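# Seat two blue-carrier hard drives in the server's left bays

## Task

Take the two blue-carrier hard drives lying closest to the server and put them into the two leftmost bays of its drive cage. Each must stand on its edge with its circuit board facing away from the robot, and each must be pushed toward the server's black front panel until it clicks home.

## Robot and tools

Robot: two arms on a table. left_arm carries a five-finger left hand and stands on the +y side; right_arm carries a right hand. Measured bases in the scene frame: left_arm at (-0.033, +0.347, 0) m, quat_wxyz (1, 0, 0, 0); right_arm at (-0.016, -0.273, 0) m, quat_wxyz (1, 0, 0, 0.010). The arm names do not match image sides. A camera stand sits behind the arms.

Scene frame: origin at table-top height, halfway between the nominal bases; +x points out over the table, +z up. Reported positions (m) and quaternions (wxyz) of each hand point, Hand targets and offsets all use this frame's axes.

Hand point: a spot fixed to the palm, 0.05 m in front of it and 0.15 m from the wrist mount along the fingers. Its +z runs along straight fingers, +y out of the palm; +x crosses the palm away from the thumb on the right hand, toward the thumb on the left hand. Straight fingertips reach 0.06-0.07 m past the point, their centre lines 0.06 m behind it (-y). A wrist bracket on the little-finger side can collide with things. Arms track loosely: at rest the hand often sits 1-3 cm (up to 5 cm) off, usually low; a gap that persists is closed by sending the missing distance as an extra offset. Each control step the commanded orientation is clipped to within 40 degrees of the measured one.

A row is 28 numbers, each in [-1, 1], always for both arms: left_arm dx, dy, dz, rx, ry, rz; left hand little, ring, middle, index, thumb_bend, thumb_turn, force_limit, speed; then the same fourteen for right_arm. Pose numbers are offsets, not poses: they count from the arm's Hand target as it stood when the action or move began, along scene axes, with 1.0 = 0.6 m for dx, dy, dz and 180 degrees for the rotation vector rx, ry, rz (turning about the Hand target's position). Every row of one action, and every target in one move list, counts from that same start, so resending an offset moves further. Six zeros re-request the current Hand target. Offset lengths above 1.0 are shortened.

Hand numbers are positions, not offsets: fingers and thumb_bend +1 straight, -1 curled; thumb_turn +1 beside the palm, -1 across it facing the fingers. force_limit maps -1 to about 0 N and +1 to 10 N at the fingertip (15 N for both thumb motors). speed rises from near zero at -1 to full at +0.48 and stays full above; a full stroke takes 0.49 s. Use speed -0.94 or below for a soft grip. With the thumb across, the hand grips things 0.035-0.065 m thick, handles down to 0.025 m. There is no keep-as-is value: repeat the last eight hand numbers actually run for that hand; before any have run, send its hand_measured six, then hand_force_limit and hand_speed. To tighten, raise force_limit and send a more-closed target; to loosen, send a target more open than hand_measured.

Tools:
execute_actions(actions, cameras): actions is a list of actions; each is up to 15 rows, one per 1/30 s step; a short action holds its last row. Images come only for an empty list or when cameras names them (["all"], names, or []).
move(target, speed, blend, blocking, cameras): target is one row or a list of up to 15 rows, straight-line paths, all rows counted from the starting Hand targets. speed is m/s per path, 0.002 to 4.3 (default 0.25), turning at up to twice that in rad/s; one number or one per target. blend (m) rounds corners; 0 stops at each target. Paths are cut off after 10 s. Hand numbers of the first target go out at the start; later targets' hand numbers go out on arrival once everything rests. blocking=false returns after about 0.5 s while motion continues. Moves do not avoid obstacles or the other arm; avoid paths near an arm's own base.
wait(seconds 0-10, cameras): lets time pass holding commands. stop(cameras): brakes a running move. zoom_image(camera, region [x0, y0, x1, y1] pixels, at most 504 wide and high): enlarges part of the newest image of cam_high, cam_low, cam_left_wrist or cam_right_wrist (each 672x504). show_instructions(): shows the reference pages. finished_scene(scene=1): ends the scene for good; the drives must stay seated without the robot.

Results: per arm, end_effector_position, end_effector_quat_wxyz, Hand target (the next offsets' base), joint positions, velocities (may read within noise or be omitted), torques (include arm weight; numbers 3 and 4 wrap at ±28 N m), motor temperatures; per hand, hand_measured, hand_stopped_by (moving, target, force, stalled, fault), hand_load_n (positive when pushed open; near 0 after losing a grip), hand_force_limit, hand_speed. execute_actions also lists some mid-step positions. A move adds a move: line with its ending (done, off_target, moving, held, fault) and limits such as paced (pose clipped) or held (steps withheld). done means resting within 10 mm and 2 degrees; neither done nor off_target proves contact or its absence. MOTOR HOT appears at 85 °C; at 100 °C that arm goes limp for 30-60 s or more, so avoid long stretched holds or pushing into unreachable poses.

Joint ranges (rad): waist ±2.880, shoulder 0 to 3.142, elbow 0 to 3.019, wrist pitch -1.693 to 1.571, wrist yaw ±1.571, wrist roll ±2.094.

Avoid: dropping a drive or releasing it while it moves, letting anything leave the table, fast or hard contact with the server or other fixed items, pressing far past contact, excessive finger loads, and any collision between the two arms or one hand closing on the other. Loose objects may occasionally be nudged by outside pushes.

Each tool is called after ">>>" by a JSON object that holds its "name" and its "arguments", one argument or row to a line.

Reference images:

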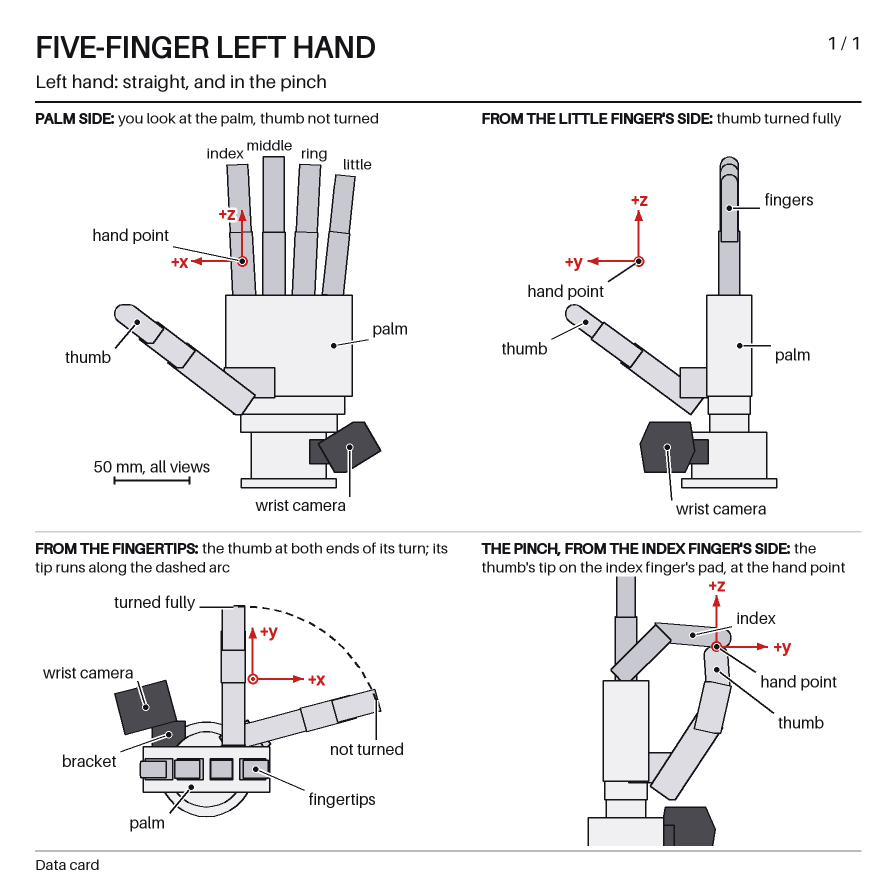

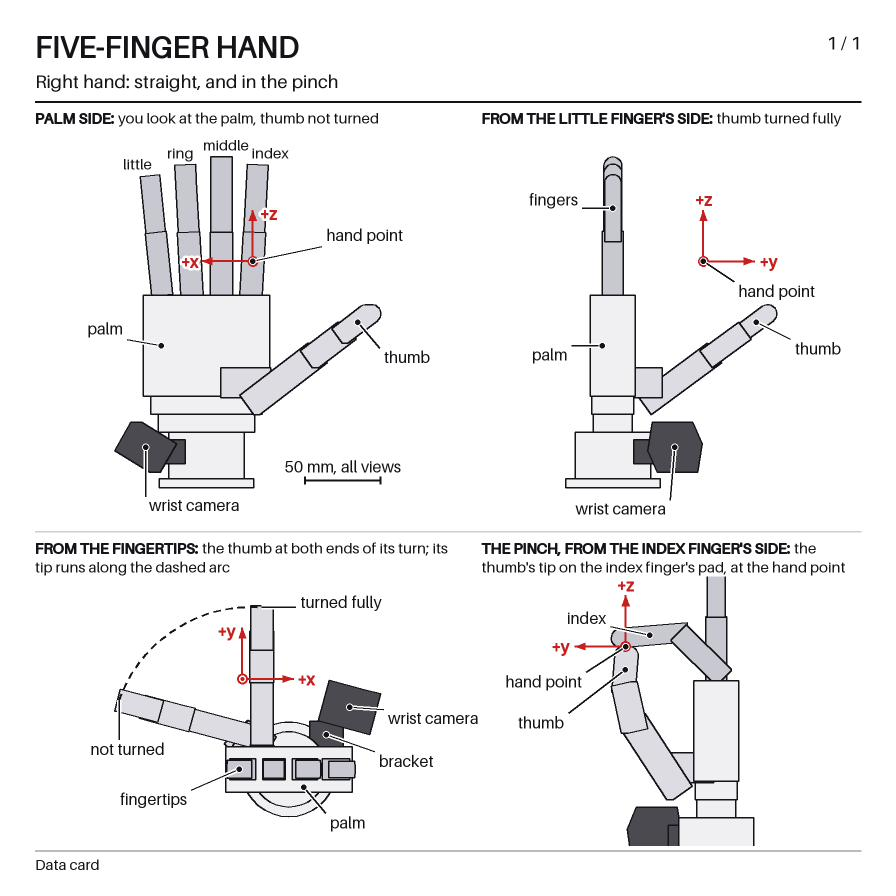

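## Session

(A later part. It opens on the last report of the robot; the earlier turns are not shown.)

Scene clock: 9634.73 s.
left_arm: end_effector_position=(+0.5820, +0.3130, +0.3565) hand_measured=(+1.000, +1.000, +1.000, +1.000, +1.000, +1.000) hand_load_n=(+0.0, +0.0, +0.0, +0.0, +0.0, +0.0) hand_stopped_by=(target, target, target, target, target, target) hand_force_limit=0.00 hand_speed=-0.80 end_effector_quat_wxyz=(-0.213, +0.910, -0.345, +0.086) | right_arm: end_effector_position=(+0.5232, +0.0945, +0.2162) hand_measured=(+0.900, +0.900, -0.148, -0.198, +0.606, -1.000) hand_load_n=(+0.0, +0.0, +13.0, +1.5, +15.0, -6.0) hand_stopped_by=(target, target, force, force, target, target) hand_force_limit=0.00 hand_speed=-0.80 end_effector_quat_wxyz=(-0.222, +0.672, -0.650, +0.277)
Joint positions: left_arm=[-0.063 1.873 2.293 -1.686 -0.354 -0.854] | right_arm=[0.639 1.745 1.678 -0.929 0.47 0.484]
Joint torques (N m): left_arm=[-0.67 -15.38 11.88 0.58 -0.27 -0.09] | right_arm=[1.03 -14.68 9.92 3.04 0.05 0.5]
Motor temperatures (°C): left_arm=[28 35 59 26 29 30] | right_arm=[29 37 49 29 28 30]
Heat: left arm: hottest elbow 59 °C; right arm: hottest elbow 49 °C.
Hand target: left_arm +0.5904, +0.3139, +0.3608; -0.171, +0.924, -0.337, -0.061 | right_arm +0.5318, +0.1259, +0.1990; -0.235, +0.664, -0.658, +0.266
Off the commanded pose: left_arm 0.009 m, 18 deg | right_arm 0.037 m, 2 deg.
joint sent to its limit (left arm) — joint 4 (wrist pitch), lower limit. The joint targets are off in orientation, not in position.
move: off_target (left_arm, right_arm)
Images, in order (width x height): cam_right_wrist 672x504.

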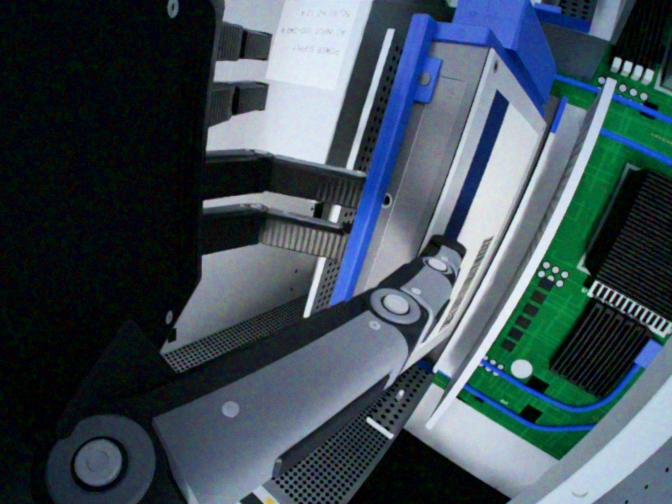

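>>> {"name": "move", "arguments": {
  "target": [
    [0,0,0,0,0,0,1,1,1,1,1,1,0,-0.8,0.0,0.04,0,0,0.0,0.0,0.9,0.9,-0.6,-0.6,0.6,-1,0.0,-0.8]
  ],
  "speed": 0.05,
  "cameras": ["cam_right_wrist","cam_left_wrist"]
}}

>>> {"name": "zoom_image", "arguments": {
  "camera": "cam_left_wrist",
  "region": [60, 230, 180, 350]
}}

Scene clock: 9649.33 s.
left_arm: end_effector_position=(+0.5820, +0.3130, +0.3565) hand_measured=(+1.000, +1.000, +1.000, +1.000, +1.000, +1.000) hand_load_n=(+0.0, +0.0, +0.0, +0.0, +0.0, +0.0) hand_stopped_by=(target, target, target, target, target, target) hand_force_limit=0.00 hand_speed=-0.80 end_effector_quat_wxyz=(-0.213, +0.910, -0.345, +0.086) | right_arm: end_effector_position=(+0.5247, +0.1019, +0.2190) hand_measured=(+0.900, +0.900, -0.148, -0.198, +0.606, -1.000) hand_load_n=(+0.0, +0.0, +10.0, +0.0, +16.5, -5.5) hand_stopped_by=(target, target, force, force, target, target) hand_force_limit=0.00 hand_speed=-0.80 end_effector_quat_wxyz=(-0.215, +0.674, -0.646, +0.288)
Joint positions: left_arm=[-0.063 1.873 2.293 -1.686 -0.354 -0.854] | right_arm=[0.656 1.768 1.716 -0.955 0.501 0.484]
Joint torques (N m): left_arm=[-0.67 -15.38 11.84 0.61 -0.27 -0.09] | right_arm=[2.37 -13.68 11.11 2.85 -0.56 0.81]
Motor temperatures (°C): left_arm=[28 35 59 26 29 30] | right_arm=[29 37 49 29 28 30]
Heat: left arm: hottest elbow 59 °C; right arm: hottest elbow 49 °C.
Hand target: left_arm +0.5904, +0.3139, +0.3608; -0.171, +0.924, -0.337, -0.061 | right_arm +0.5318, +0.1500, +0.1990; -0.235, +0.664, -0.658, +0.266
Off the commanded pose: left_arm 0.009 m, 18 deg | right_arm 0.052 m, 4 deg.
joint sent to its limit (left arm) — joint 4 (wrist pitch), lower limit. The joint targets are off in orientation, not in position.
move: off_target (left_arm, right_arm)
Images, in order (width x height): cam_left_wrist 672x504, cam_right_wrist 672x504.

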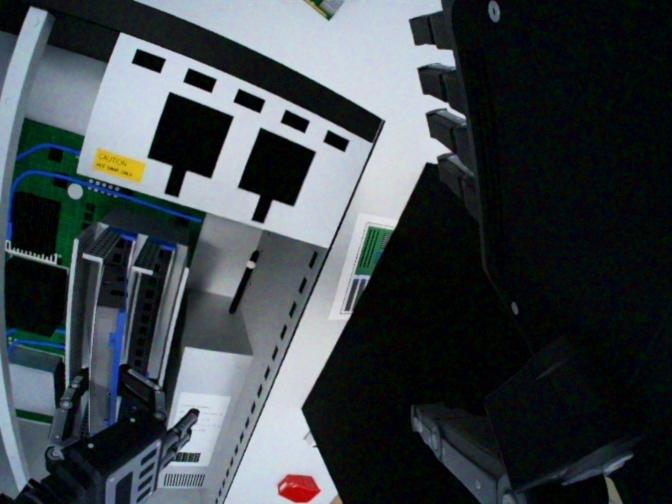

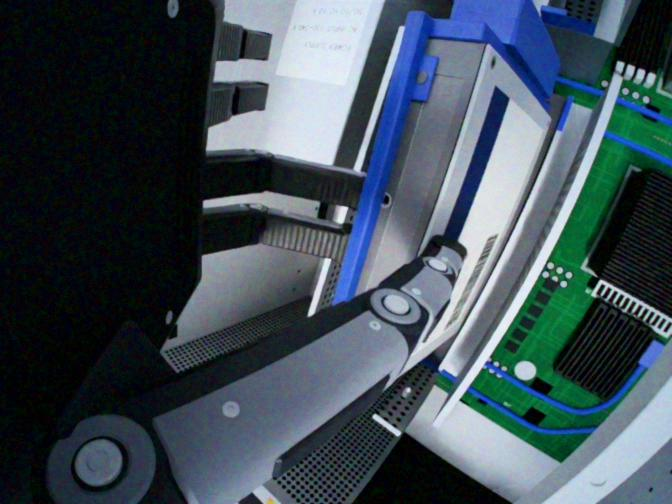

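Scaled by 4.200 from the camera's 672x504 image, which has a finer 960x720 frame.

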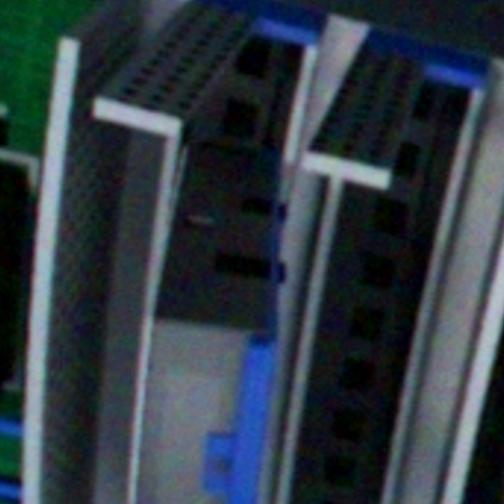

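>>> {"name": "zoom_image", "arguments": {
  "camera": "cam_left_wrist",
  "region": [120, 225, 200, 305]
}}

>>> {"name": "zoom_image", "arguments": {
  "camera": "cam_left_wrist",
  "region": [120, 300, 200, 400]
}}

>>> {"name": "zoom_image", "arguments": {
  "camera": "cam_right_wrist",
  "region": [300, 0, 480, 180]
}}

>>> {"name": "zoom_image", "arguments": {
  "camera": "cam_right_wrist",
  "region": [150, 200, 350, 400]
}}

Scaled by 6.300 from the camera's 672x504 image, which has a finer 960x720 frame.

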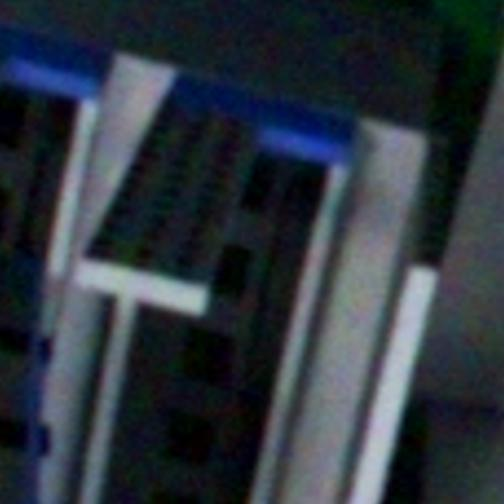

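Scaled by 5.040 from the camera's 672x504 image, which has a finer 960x720 frame.

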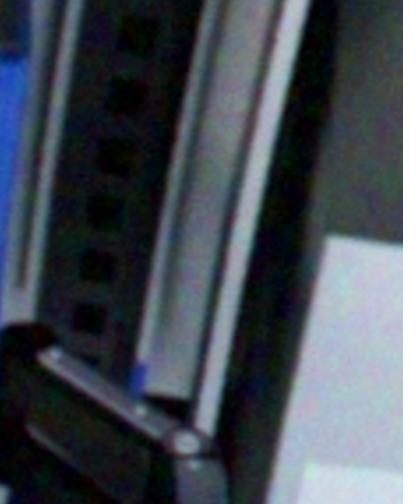

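Scaled by 2.800 from the camera's 672x504 image, which has a finer 960x720 frame.

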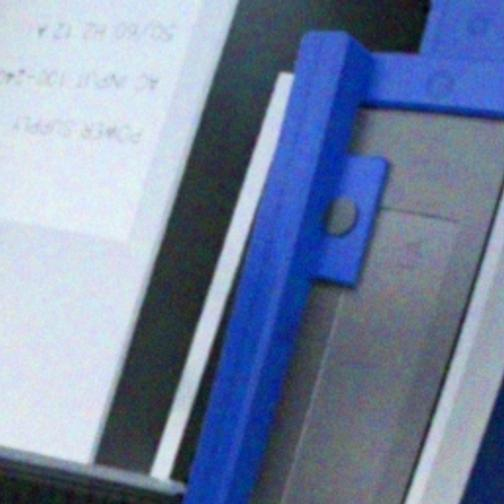

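Scaled by 2.520 from the camera's 672x504 image, which has a finer 960x720 frame.

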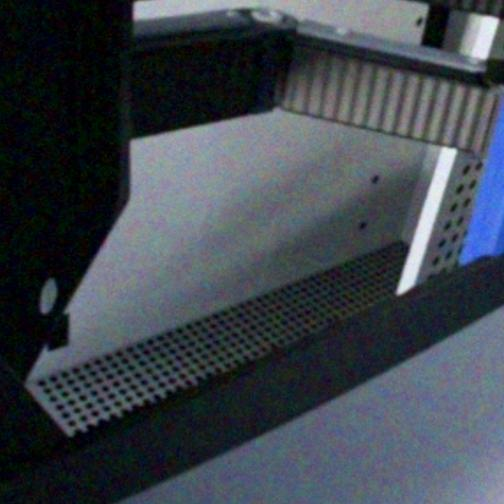

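>>> {"name": "execute_actions", "arguments": {
  "actions": [],
  "cameras": ["cam_high"]
}}

>>> {"name": "zoom_image", "arguments": {
  "camera": "cam_high",
  "region": [215, 200, 335, 290]
}}

>>> {"name": "zoom_image", "arguments": {
  "camera": "cam_high",
  "region": [310, 200, 430, 290]
}}

Scene clock: 9729.57 s.
left_arm: end_effector_position=(+0.5820, +0.3130, +0.3565) hand_measured=(+1.000, +1.000, +1.000, +1.000, +1.000, +1.000) hand_load_n=(+0.0, +0.0, +0.0, +0.0, +0.0, +0.5) hand_stopped_by=(target, target, target, target, target, target) hand_force_limit=0.00 hand_speed=-0.80 end_effector_quat_wxyz=(-0.213, +0.910, -0.345, +0.086) | right_arm: end_effector_position=(+0.5248, +0.1020, +0.2189) hand_measured=(+0.900, +0.900, -0.148, -0.198, +0.606, -1.000) hand_load_n=(+0.0, +0.0, +10.5, +0.0, +16.5, -5.0) hand_stopped_by=(target, target, force, force, target, target) hand_force_limit=0.00 hand_speed=-0.80 end_effector_quat_wxyz=(-0.215, +0.674, -0.646, +0.288)
Joint positions: left_arm=[-0.063 1.873 2.293 -1.686 -0.354 -0.854] | right_arm=[0.656 1.768 1.717 -0.956 0.501 0.484]
Joint velocities: within noise
Joint torques (N m): left_arm=[-0.73 -15.38 11.89 0.61 -0.28 -0.1] | right_arm=[2.37 -13.68 11.17 2.86 -0.56 0.82]
Motor temperatures (°C): left_arm=[28 35 59 26 29 30] | right_arm=[29 37 53 29 28 31]
Heat: left arm: hottest elbow 59 °C; right arm: hottest elbow 53 °C.
Hand target: left_arm +0.5904, +0.3139, +0.3608; -0.171, +0.924, -0.337, -0.061 | right_arm +0.5317, +0.1499, +0.1987; -0.234, +0.665, -0.658, +0.266
Off the commanded pose: left_arm 0.009 m, 18 deg | right_arm 0.052 m, 4 deg.
Images, in order (width x height): cam_high 672x504.

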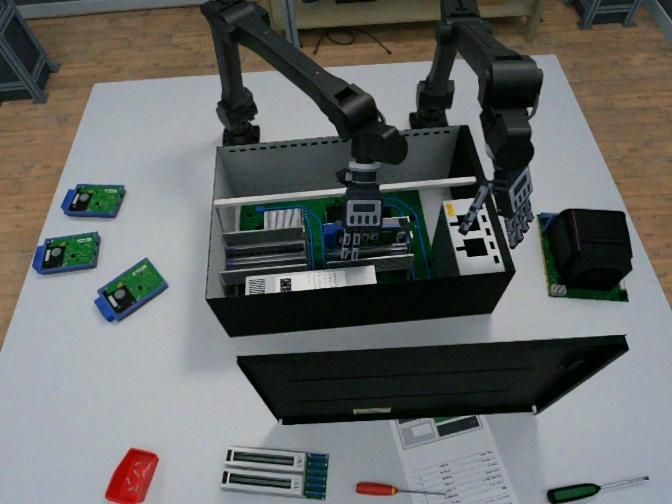

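Scaled by 4.200 from the camera's 672x504 image, which has a finer 960x720 frame.

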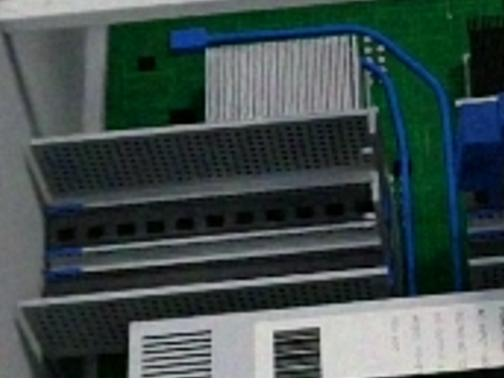

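Scaled by 4.200 from the camera's 672x504 image, which has a finer 960x720 frame.

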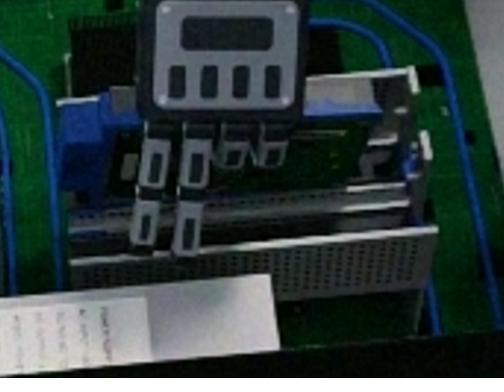

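>>> {"name": "zoom_image", "arguments": {
  "camera": "cam_high",
  "region": [380, 205, 430, 285]
}}

>>> {"name": "zoom_image", "arguments": {
  "camera": "cam_high",
  "region": [320, 210, 380, 280]
}}

>>> {"name": "zoom_image", "arguments": {
  "camera": "cam_high",
  "region": [280, 215, 330, 285]
}}

Scaled by 6.300 from the camera's 672x504 image, which has a finer 960x720 frame.

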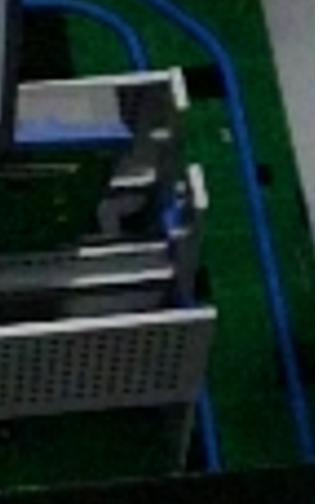

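Scaled by 7.200 from the camera's 672x504 image, which has a finer 960x720 frame.

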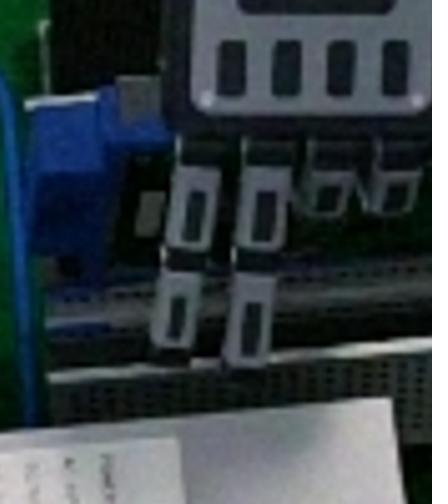

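Scaled by 7.200 from the camera's 672x504 image, which has a finer 960x720 frame.

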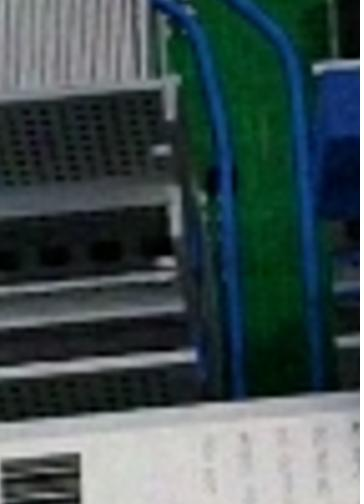

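>>> {"name": "zoom_image", "arguments": {
  "camera": "cam_high",
  "region": [375, 210, 420, 255]
}}

>>> {"name": "zoom_image", "arguments": {
  "camera": "cam_high",
  "region": [270, 215, 315, 260]
}}

Scaled by 11.200 from the camera's 672x504 image, which has a finer 960x720 frame.

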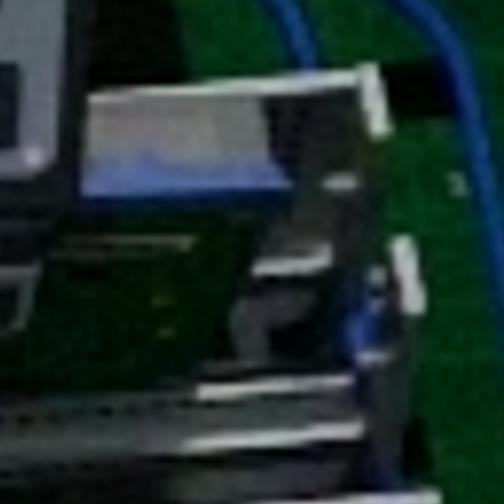

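Scaled by 11.200 from the camera's 672x504 image, which has a finer 960x720 frame.

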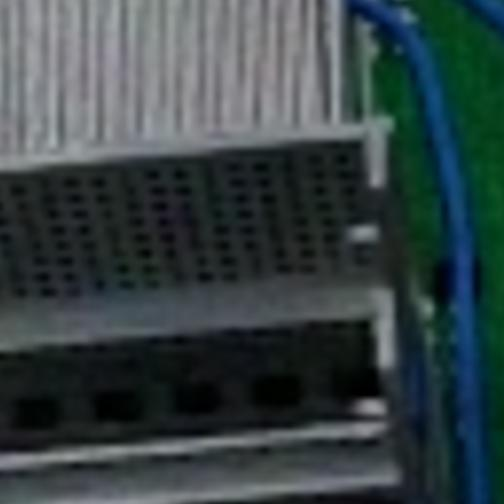

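>>> {"name": "move", "arguments": {
  "target": [
    [0,0,0,0,0,0,1,1,1,1,1,1,0,-0.8,-0.003,-0.09,-0.01,0.0,0.0,0.0,0.9,0.9,-0.6,-0.6,0.6,-1,0.0,-0.8]
  ],
  "speed": 0.05,
  "cameras": ["cam_right_wrist"]
}}

>>> {"name": "zoom_image", "arguments": {
  "camera": "cam_right_wrist",
  "region": [450, 0, 620, 170]
}}

Scene clock: 9918.60 s.
left_arm: end_effector_position=(+0.5820, +0.3130, +0.3565) hand_measured=(+1.000, +1.000, +1.000, +1.000, +1.000, +1.000) hand_load_n=(-0.5, +0.0, +0.0, +0.0, +0.0, -0.5) hand_stopped_by=(target, target, target, target, target, target) hand_force_limit=0.00 hand_speed=-0.80 end_effector_quat_wxyz=(-0.213, +0.910, -0.345, +0.086) | right_arm: end_effector_position=(+0.5231, +0.0902, +0.2134) hand_measured=(+0.900, +0.900, -0.148, -0.198, +0.606, -1.000) hand_load_n=(+0.0, +0.0, +10.0, +3.0, +15.5, -1.5) hand_stopped_by=(target, target, force, force, target, target) hand_force_limit=0.00 hand_speed=-0.80 end_effector_quat_wxyz=(-0.235, +0.669, -0.650, +0.272)
Joint positions: left_arm=[-0.063 1.873 2.293 -1.686 -0.354 -0.854] | right_arm=[0.628 1.721 1.632 -0.878 0.451 0.477]
Joint torques (N m): left_arm=[-0.62 -15.38 11.88 0.59 -0.27 -0.09] | right_arm=[-1.49 -16.5 7.16 3.04 -0.04 0.17]
Motor temperatures (°C): left_arm=[28 35 60 26 29 30] | right_arm=[29 36 53 29 28 31]
Heat: left arm: hottest elbow 60 °C; right arm: hottest elbow 53 °C.
Hand target: left_arm +0.5904, +0.3139, +0.3608; -0.171, +0.924, -0.337, -0.061 | right_arm +0.5298, +0.0960, +0.1929; -0.234, +0.665, -0.658, +0.266
Off the commanded pose: left_arm 0.009 m, 18 deg | right_arm 0.023 m, 1 deg.
joint sent to its limit (left arm) — joint 4 (wrist pitch), lower limit. The joint targets are off in orientation, not in position.
move: off_target (left_arm, right_arm)
Images, in order (width x height): cam_right_wrist 672x504.

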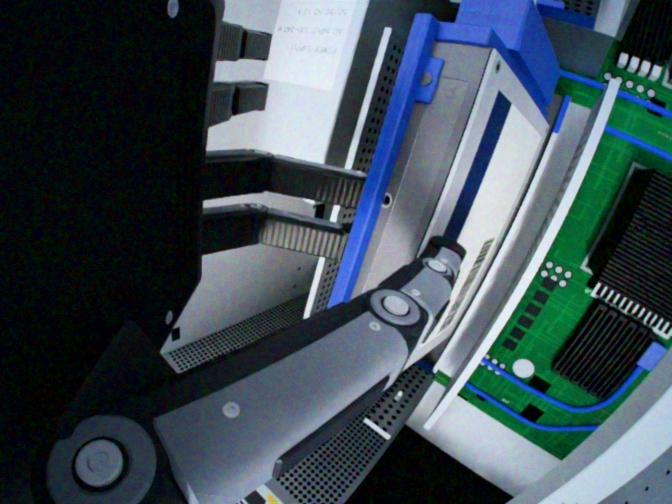

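Scaled by 2.965 from the camera's 672x504 image, which has a finer 960x720 frame.

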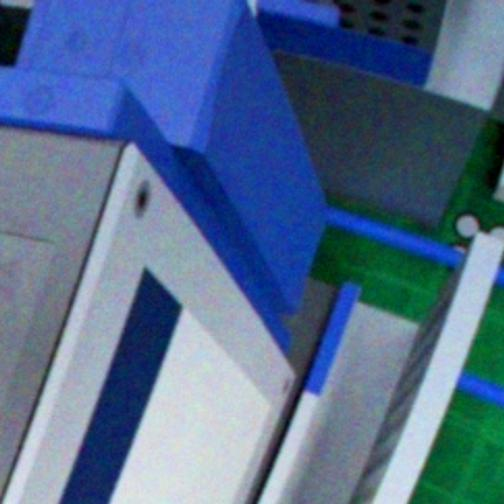

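>>> {"name": "move", "arguments": {
  "target": [
    [0,0,0,0,0,0,1,1,1,1,1,1,0,-0.8,0.0,0.0,0.0,0.0,0.0,0.0,0.9,0.9,-0.65,-0.7,0.6,-1,0.6,-0.92]
  ],
  "speed": 0.05,
  "cameras": ["cam_left_wrist"]
}}

>>> {"name": "zoom_image", "arguments": {
  "camera": "cam_left_wrist",
  "region": [60, 230, 180, 350]
}}

Scene clock: 9931.97 s.
left_arm: end_effector_position=(+0.5820, +0.3130, +0.3565) hand_measured=(+1.000, +1.000, +1.000, +1.000, +1.000, +1.000) hand_load_n=(+0.0, +0.0, +0.0, +0.0, +0.0, +0.0) hand_stopped_by=(target, target, target, target, target, target) hand_force_limit=0.00 hand_speed=-0.80 end_effector_quat_wxyz=(-0.213, +0.910, -0.345, +0.086) | right_arm: end_effector_position=(+0.5231, +0.0898, +0.2131) hand_measured=(+0.900, +0.900, -0.148, -0.210, +0.606, -1.000) hand_load_n=(+0.0, +0.0, +8.5, +9.5, +16.5, -2.0) hand_stopped_by=(target, target, force, force, target, target) hand_force_limit=0.60 hand_speed=-0.92 end_effector_quat_wxyz=(-0.235, +0.669, -0.651, +0.272)
Joint positions: left_arm=[-0.063 1.873 2.293 -1.686 -0.354 -0.854] | right_arm=[0.628 1.721 1.63 -0.878 0.451 0.477]
Joint torques (N m): left_arm=[-0.67 -15.33 11.86 0.62 -0.27 -0.09] | right_arm=[-1.49 -16.44 7.2 3.08 -0.04 0.18]
Motor temperatures (°C): left_arm=[28 35 60 26 29 30] | right_arm=[29 36 52 29 28 31]
Heat: left arm: hottest elbow 60 °C; right arm: hottest elbow 52 °C.
Hand target: left_arm +0.5904, +0.3139, +0.3608; -0.171, +0.924, -0.337, -0.061 | right_arm +0.5300, +0.0959, +0.1930; -0.235, +0.664, -0.658, +0.266
Off the commanded pose: left_arm 0.009 m, 18 deg | right_arm 0.022 m, 1 deg.
joint sent to its limit (left arm) — joint 4 (wrist pitch), lower limit. The joint targets are off in orientation, not in position.
move: off_target (left_arm, right_arm)
Images, in order (width x height): cam_left_wrist 672x504.

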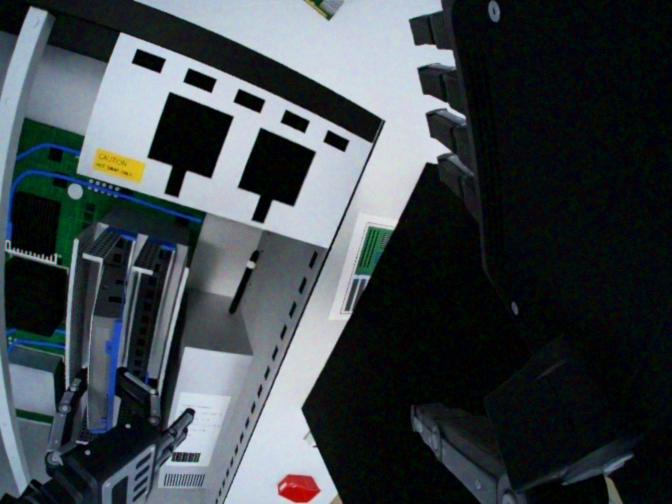

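Scaled by 4.200 from the camera's 672x504 image, which has a finer 960x720 frame.

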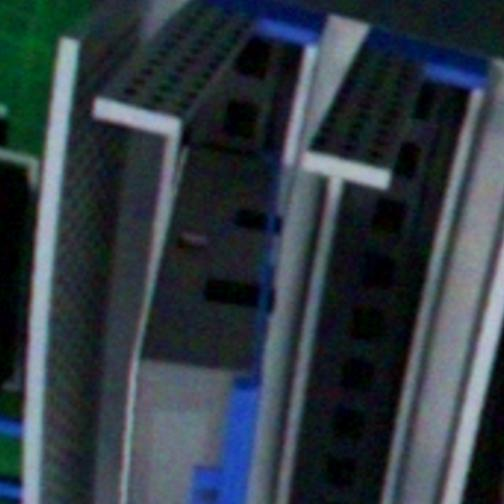

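>>> {"name": "move", "arguments": {
  "target": [
    [0,0,0,0,0,0,1,1,1,1,1,1,0,-0.8,0.0,0.0,0.0933,0.0,0.0,0.0,0.9,0.9,-0.65,-0.7,0.6,-1,0.6,-0.92]
  ],
  "speed": 0.03,
  "cameras": ["cam_left_wrist"]
}}

>>> {"name": "zoom_image", "arguments": {
  "camera": "cam_left_wrist",
  "region": [60, 230, 180, 350]
}}

Scene clock: 9962.00 s.
left_arm: end_effector_position=(+0.5820, +0.3130, +0.3565) hand_measured=(+1.000, +1.000, +1.000, +1.000, +1.000, +1.000) hand_load_n=(+0.0, +0.0, +0.0, +0.5, +0.0, +0.0) hand_stopped_by=(target, target, target, target, target, target) hand_force_limit=0.00 hand_speed=-0.80 end_effector_quat_wxyz=(-0.213, +0.910, -0.345, +0.086) | right_arm: end_effector_position=(+0.5165, +0.0876, +0.2115) hand_measured=(+0.900, +0.900, -0.148, -0.210, +0.606, -1.000) hand_load_n=(+0.0, +0.0, +13.5, +4.0, +21.5, +1.0) hand_stopped_by=(target, target, force, force, target, target) hand_force_limit=0.60 hand_speed=-0.92 end_effector_quat_wxyz=(-0.205, +0.679, -0.655, +0.262)
Joint positions: left_arm=[-0.063 1.873 2.293 -1.686 -0.354 -0.854] | right_arm=[0.628 1.747 1.683 -0.974 0.442 0.489]
Joint torques (N m): left_arm=[-0.73 -15.38 11.84 0.61 -0.27 -0.09] | right_arm=[-1.49 -20.19 12.75 0.95 0.33 0.03]
Motor temperatures (°C): left_arm=[28 35 60 26 29 30] | right_arm=[29 37 50 29 28 31]
Heat: left arm: hottest elbow 60 °C; right arm: hottest elbow 50 °C.
Hand target: left_arm +0.5904, +0.3139, +0.3608; -0.171, +0.924, -0.337, -0.061 | right_arm +0.5299, +0.0960, +0.2488; -0.234, +0.665, -0.658, +0.266
Off the commanded pose: left_arm 0.009 m, 18 deg | right_arm 0.041 m, 4 deg.
joint sent to its limit (left arm) — joint 4 (wrist pitch), lower limit. The joint targets are off in orientation, not in position.
move: off_target (left_arm, right_arm)
Images, in order (width x height): cam_left_wrist 672x504.

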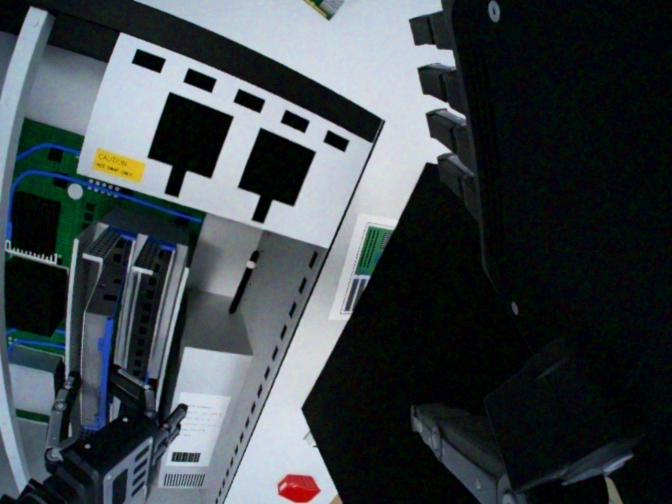

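Scaled by 4.200 from the camera's 672x504 image, which has a finer 960x720 frame.

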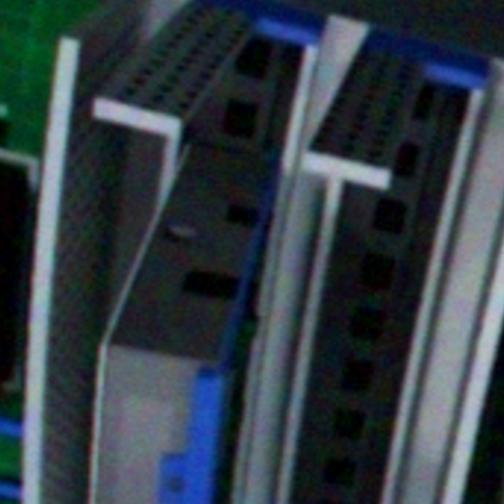

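>>> {"name": "move", "arguments": {
  "target": [
    [0,0,0,0,0,0,1,1,1,1,1,1,0,-0.8,0.02,0.0,0.02,0.0,0.0,0.0,0.9,0.9,-0.65,-0.7,0.6,-1,0.6,-0.92]
  ],
  "speed": 0.03,
  "cameras": ["cam_left_wrist"]
}}

>>> {"name": "zoom_image", "arguments": {
  "camera": "cam_left_wrist",
  "region": [60, 230, 180, 350]
}}

Scene clock: 9981.03 s.
left_arm: end_effector_position=(+0.5820, +0.3130, +0.3565) hand_measured=(+1.000, +1.000, +1.000, +1.000, +1.000, +1.000) hand_load_n=(+0.0, +0.0, +0.0, +0.0, +0.0, +0.0) hand_stopped_by=(target, target, target, target, target, target) hand_force_limit=0.00 hand_speed=-0.80 end_effector_quat_wxyz=(-0.213, +0.910, -0.345, +0.086) | right_arm: end_effector_position=(+0.5194, +0.0879, +0.2130) hand_measured=(+0.900, +0.900, -0.148, -0.210, +0.606, -1.000) hand_load_n=(+0.0, +0.0, +13.5, +4.5, +22.0, +1.5) hand_stopped_by=(target, target, force, force, target, target) hand_force_limit=0.60 hand_speed=-0.92 end_effector_quat_wxyz=(-0.192, +0.683, -0.656, +0.257)
Joint positions: left_arm=[-0.063 1.873 2.293 -1.686 -0.354 -0.854] | right_arm=[0.623 1.773 1.73 -1.023 0.435 0.488]
Joint torques (N m): left_arm=[-0.62 -15.27 11.86 0.59 -0.28 -0.09] | right_arm=[-2.14 -20.95 13.78 1.57 0.39 -0.08]
Motor temperatures (°C): left_arm=[28 35 60 26 29 30] | right_arm=[29 36 52 29 28 31]
Heat: left arm: hottest elbow 60 °C; right arm: hottest elbow 52 °C.
Hand target: left_arm +0.5904, +0.3139, +0.3608; -0.171, +0.924, -0.337, -0.061 | right_arm +0.5419, +0.0960, +0.2608; -0.234, +0.664, -0.658, +0.266
Off the commanded pose: left_arm 0.009 m, 18 deg | right_arm 0.053 m, 5 deg.
joint sent to its limit (left arm) — joint 4 (wrist pitch), lower limit. The joint targets are off in orientation, not in position.
move: off_target (left_arm, right_arm)
Images, in order (width x height): cam_left_wrist 672x504.

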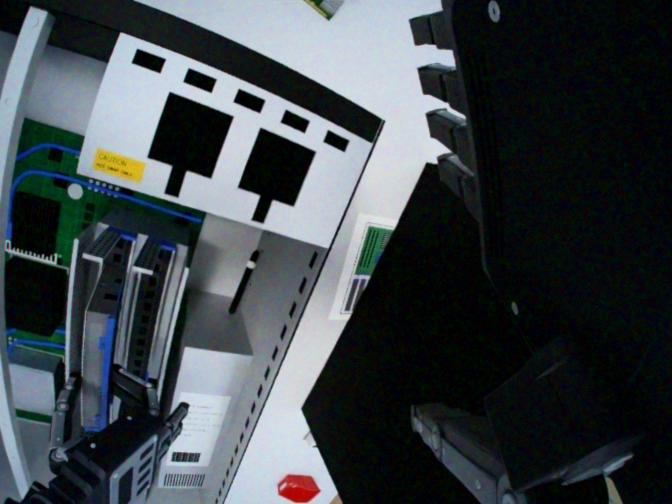

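Scaled by 4.200 from the camera's 672x504 image, which has a finer 960x720 frame.

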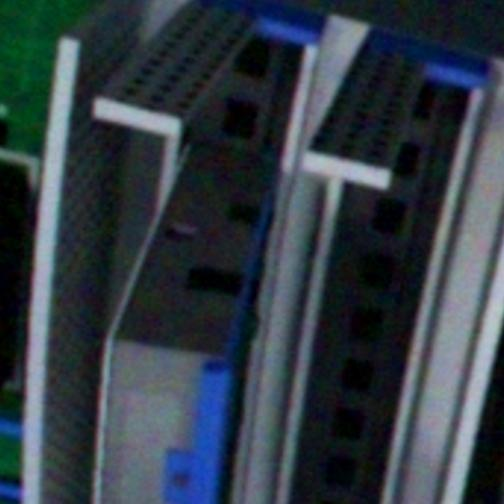

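>>> {"name": "move", "arguments": {
  "target": [
    [0,0,0,0,0,0,1,1,1,1,1,1,0,-0.8,0.0133,0.01,0.0167,0.0,0.015,0.0,0.9,0.9,-0.65,-0.7,0.6,-1,0.6,-0.92]
  ],
  "speed": 0.03,
  "cameras": ["cam_left_wrist"]
}}

>>> {"name": "zoom_image", "arguments": {
  "camera": "cam_left_wrist",
  "region": [60, 230, 180, 350]
}}

Scene clock: 10065.53 s.
left_arm: end_effector_position=(+0.5820, +0.3130, +0.3565) hand_measured=(+1.000, +1.000, +1.000, +1.000, +1.000, +1.000) hand_load_n=(+0.5, +0.0, +0.0, +0.0, +0.0, +0.0) hand_stopped_by=(target, target, target, target, target, target) hand_force_limit=0.00 hand_speed=-0.80 end_effector_quat_wxyz=(-0.213, +0.910, -0.345, +0.086) | right_arm: end_effector_position=(+0.5382, +0.0978, +0.2660) hand_measured=(+0.900, +0.900, -0.150, -0.210, +0.600, -1.000) hand_load_n=(+0.0, +0.0, +0.0, +0.0, +0.0, +0.0) hand_stopped_by=(target, target, force, force, target, target) hand_force_limit=0.60 hand_speed=-0.92 end_effector_quat_wxyz=(-0.213, +0.677, -0.659, +0.251)
Joint positions: left_arm=[-0.063 1.873 2.293 -1.686 -0.354 -0.854] | right_arm=[0.611 1.807 1.905 -1.123 0.411 0.487]
Joint torques (N m): left_arm=[-0.62 -15.38 11.86 0.59 -0.28 -0.09] | right_arm=[-1.85 -18.26 11.17 1.2 0.19 0.02]
Motor temperatures (°C): left_arm=[28 35 60 26 29 30] | right_arm=[29 38 56 29 28 30]
Heat: left arm: hottest elbow 60 °C; right arm: hottest elbow 56 °C.
Hand target: left_arm +0.5904, +0.3139, +0.3608; -0.171, +0.924, -0.337, -0.061 | right_arm +0.5499, +0.1019, +0.2708; -0.219, +0.671, -0.663, +0.250
Off the commanded pose: left_arm 0.009 m, 18 deg | right_arm 0.013 m, 1 deg.
joint sent to its limit (left arm) — joint 4 (wrist pitch), lower limit. The joint targets are off in orientation, not in position.
move: off_target (left_arm, right_arm)
Images, in order (width x height): cam_left_wrist 672x504.

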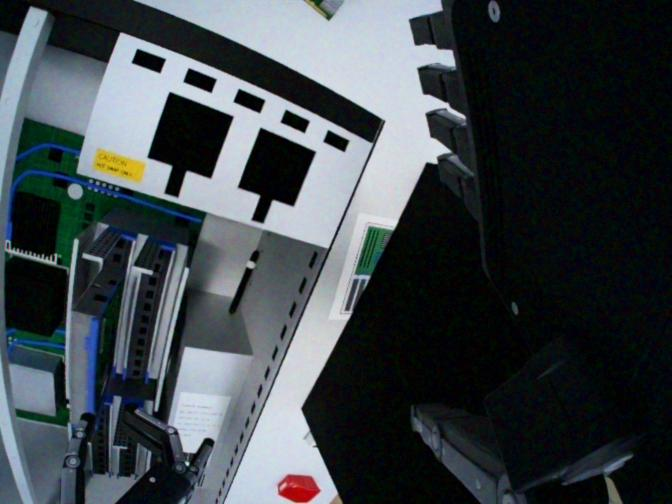

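Scaled by 4.200 from the camera's 672x504 image, which has a finer 960x720 frame.

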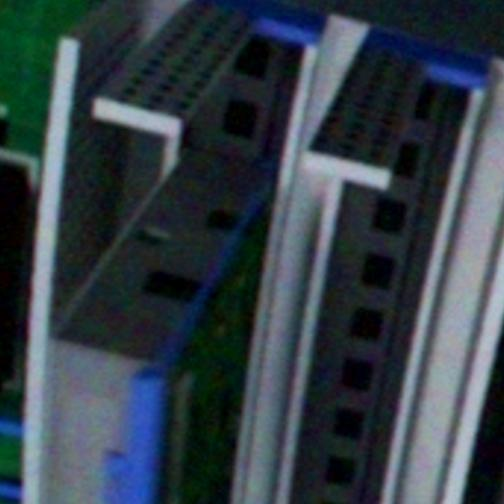

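>>> {"name": "move", "arguments": {
  "target": [
    [0,0,0,0,0,0,1,1,1,1,1,1,0,-0.8,-0.01,-0.02,0.12,0.0,0.0,0.0,0.9,0.9,-0.65,-0.7,0.6,-1,0.6,-0.92]
  ],
  "speed": 0.1,
  "cameras": ["cam_left_wrist","cam_right_wrist","cam_high"]
}}

>>> {"name": "zoom_image", "arguments": {
  "camera": "cam_left_wrist",
  "region": [50, 230, 200, 400]
}}

>>> {"name": "zoom_image", "arguments": {
  "camera": "cam_high",
  "region": [310, 190, 430, 280]
}}

Scene clock: 10081.13 s.
left_arm: end_effector_position=(+0.5820, +0.3130, +0.3565) hand_measured=(+1.000, +1.000, +1.000, +1.000, +1.000, +1.000) hand_load_n=(+0.0, +0.0, +0.0, +0.0, +0.0, +0.0) hand_stopped_by=(target, target, target, target, target, target) hand_force_limit=0.00 hand_speed=-0.80 end_effector_quat_wxyz=(-0.213, +0.910, -0.345, +0.086) | right_arm: end_effector_position=(+0.5340, +0.0887, +0.3367) hand_measured=(+0.900, +0.900, -0.150, -0.210, +0.600, -1.000) hand_load_n=(+0.0, -0.5, +0.0, +0.0, +0.0, +0.0) hand_stopped_by=(target, target, force, force, target, target) hand_force_limit=0.60 hand_speed=-0.92 end_effector_quat_wxyz=(-0.214, +0.674, -0.662, +0.249)
Joint positions: left_arm=[-0.063 1.873 2.293 -1.686 -0.354 -0.854] | right_arm=[0.602 1.823 2.117 -1.317 0.405 0.487]
Joint torques (N m): left_arm=[-0.67 -15.38 11.86 0.59 -0.27 -0.1] | right_arm=[-1.96 -18.43 10.82 1.2 0.18 -0.09]
Motor temperatures (°C): left_arm=[28 35 60 26 29 30] | right_arm=[29 38 57 29 28 30]
Heat: left arm: hottest elbow 60 °C; right arm: hottest elbow 57 °C.
Hand target: left_arm +0.5904, +0.3139, +0.3608; -0.171, +0.924, -0.337, -0.061 | right_arm +0.5439, +0.0900, +0.3429; -0.219, +0.671, -0.663, +0.250
Off the commanded pose: left_arm 0.009 m, 18 deg | right_arm 0.012 m, 1 deg.
joint sent to its limit (left arm) — joint 4 (wrist pitch), lower limit. The joint targets are off in orientation, not in position.
move: off_target (left_arm, right_arm)
Images, in order (width x height): cam_high 672x504, cam_left_wrist 672x504, cam_right_wrist 672x504.

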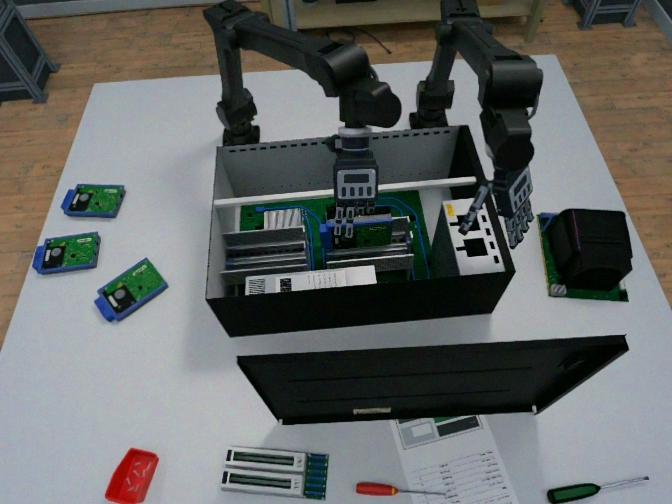

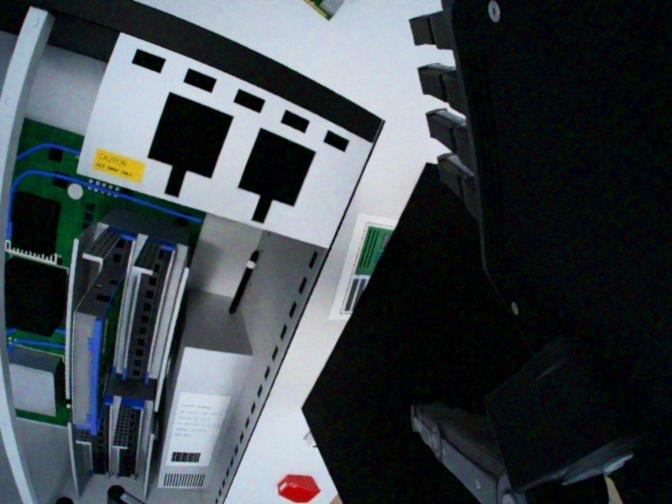

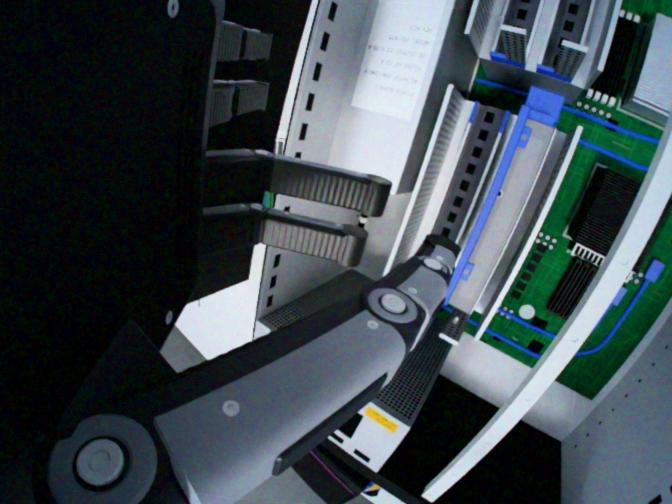

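Scaled by 2.965 from the camera's 672x504 image, which has a finer 960x720 frame.

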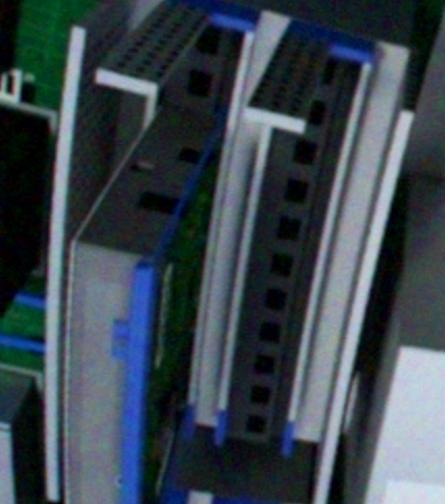

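Scaled by 4.200 from the camera's 672x504 image, which has a finer 960x720 frame.

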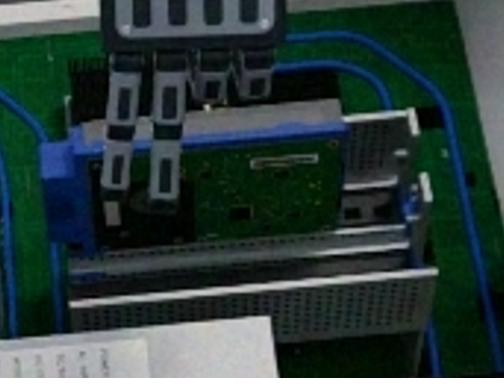

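>>> {"name": "move", "arguments": {
  "target": [
    [0,0,0,0,0,0,1,1,1,1,1,1,0,-0.8,-0.02,-0.18,-0.03,0.0,0.0,0.0,-1,-1,0.3,0.3,1.0,-1,0.0,-0.3]
  ],
  "speed": 0.12,
  "cameras": ["cam_left_wrist","cam_right_wrist","cam_high"]
}}

>>> {"name": "zoom_image", "arguments": {
  "camera": "cam_high",
  "region": [290, 190, 430, 290]
}}

Scene clock: 10335.07 s.
left_arm: end_effector_position=(+0.5820, +0.3130, +0.3565) hand_measured=(+1.000, +1.000, +1.000, +1.000, +1.000, +1.000) hand_load_n=(+0.0, +0.0, +0.0, +0.0, +0.0, +0.0) hand_stopped_by=(target, target, target, target, target, target) hand_force_limit=0.00 hand_speed=-0.80 end_effector_quat_wxyz=(-0.213, +0.910, -0.345, +0.086) | right_arm: end_effector_position=(+0.5307, -0.0161, +0.3159) hand_measured=(-1.000, -1.000, +0.300, +0.300, +1.000, -1.000) hand_load_n=(+0.0, +0.0, +0.0, -0.5, +0.0, +0.0) hand_stopped_by=(target, target, target, target, target, target) hand_force_limit=0.00 hand_speed=-0.30 end_effector_quat_wxyz=(-0.209, +0.671, -0.668, +0.246)
Joint positions: left_arm=[-0.063 1.873 2.293 -1.686 -0.354 -0.854] | right_arm=[0.443 1.635 1.808 -1.16 0.319 0.36]
Joint torques (N m): left_arm=[-0.73 -15.27 11.84 0.58 -0.28 -0.09] | right_arm=[-1.61 -18.49 7.88 2.19 0.11 -0.19]
Motor temperatures (°C): left_arm=[28 36 61 26 29 30] | right_arm=[29 37 50 29 28 30]
Heat: left arm: hottest elbow 61 °C; right arm: hottest elbow 50 °C.
Hand target: left_arm +0.5904, +0.3139, +0.3608; -0.171, +0.924, -0.337, -0.061 | right_arm +0.5319, -0.0180, +0.3249; -0.219, +0.671, -0.663, +0.250
Off the commanded pose: left_arm 0.009 m, 18 deg | right_arm 0.009 m, 1 deg.
joint sent to its limit (left arm) — joint 4 (wrist pitch), lower limit. The joint targets are off in orientation, not in position.
move: off_target (left_arm)
Images, in order (width x height): cam_high 672x504, cam_left_wrist 672x504, cam_right_wrist 672x504.

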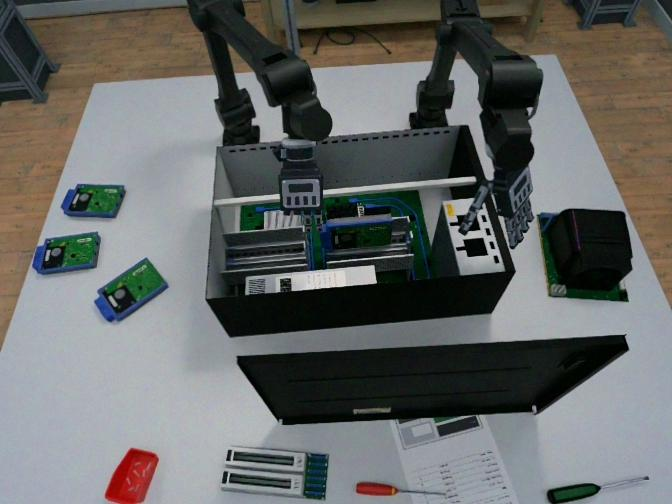

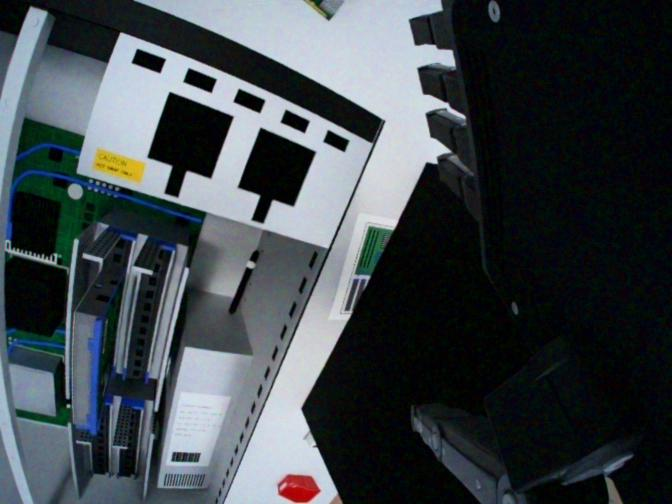

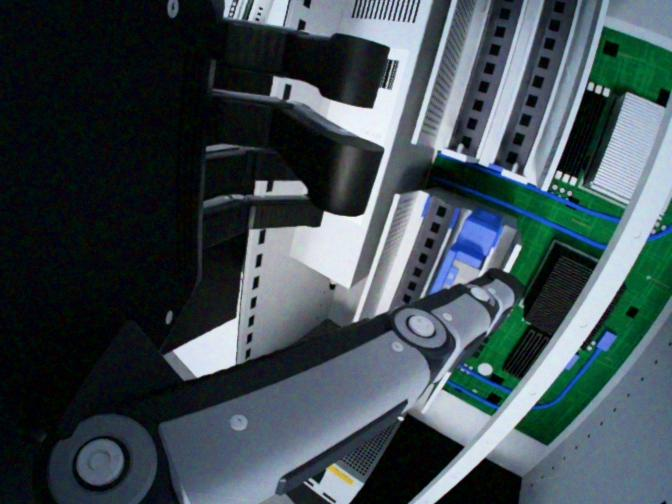

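Scaled by 3.600 from the camera's 672x504 image, which has a finer 960x720 frame.

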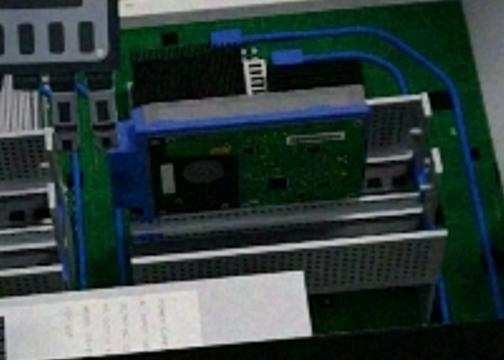

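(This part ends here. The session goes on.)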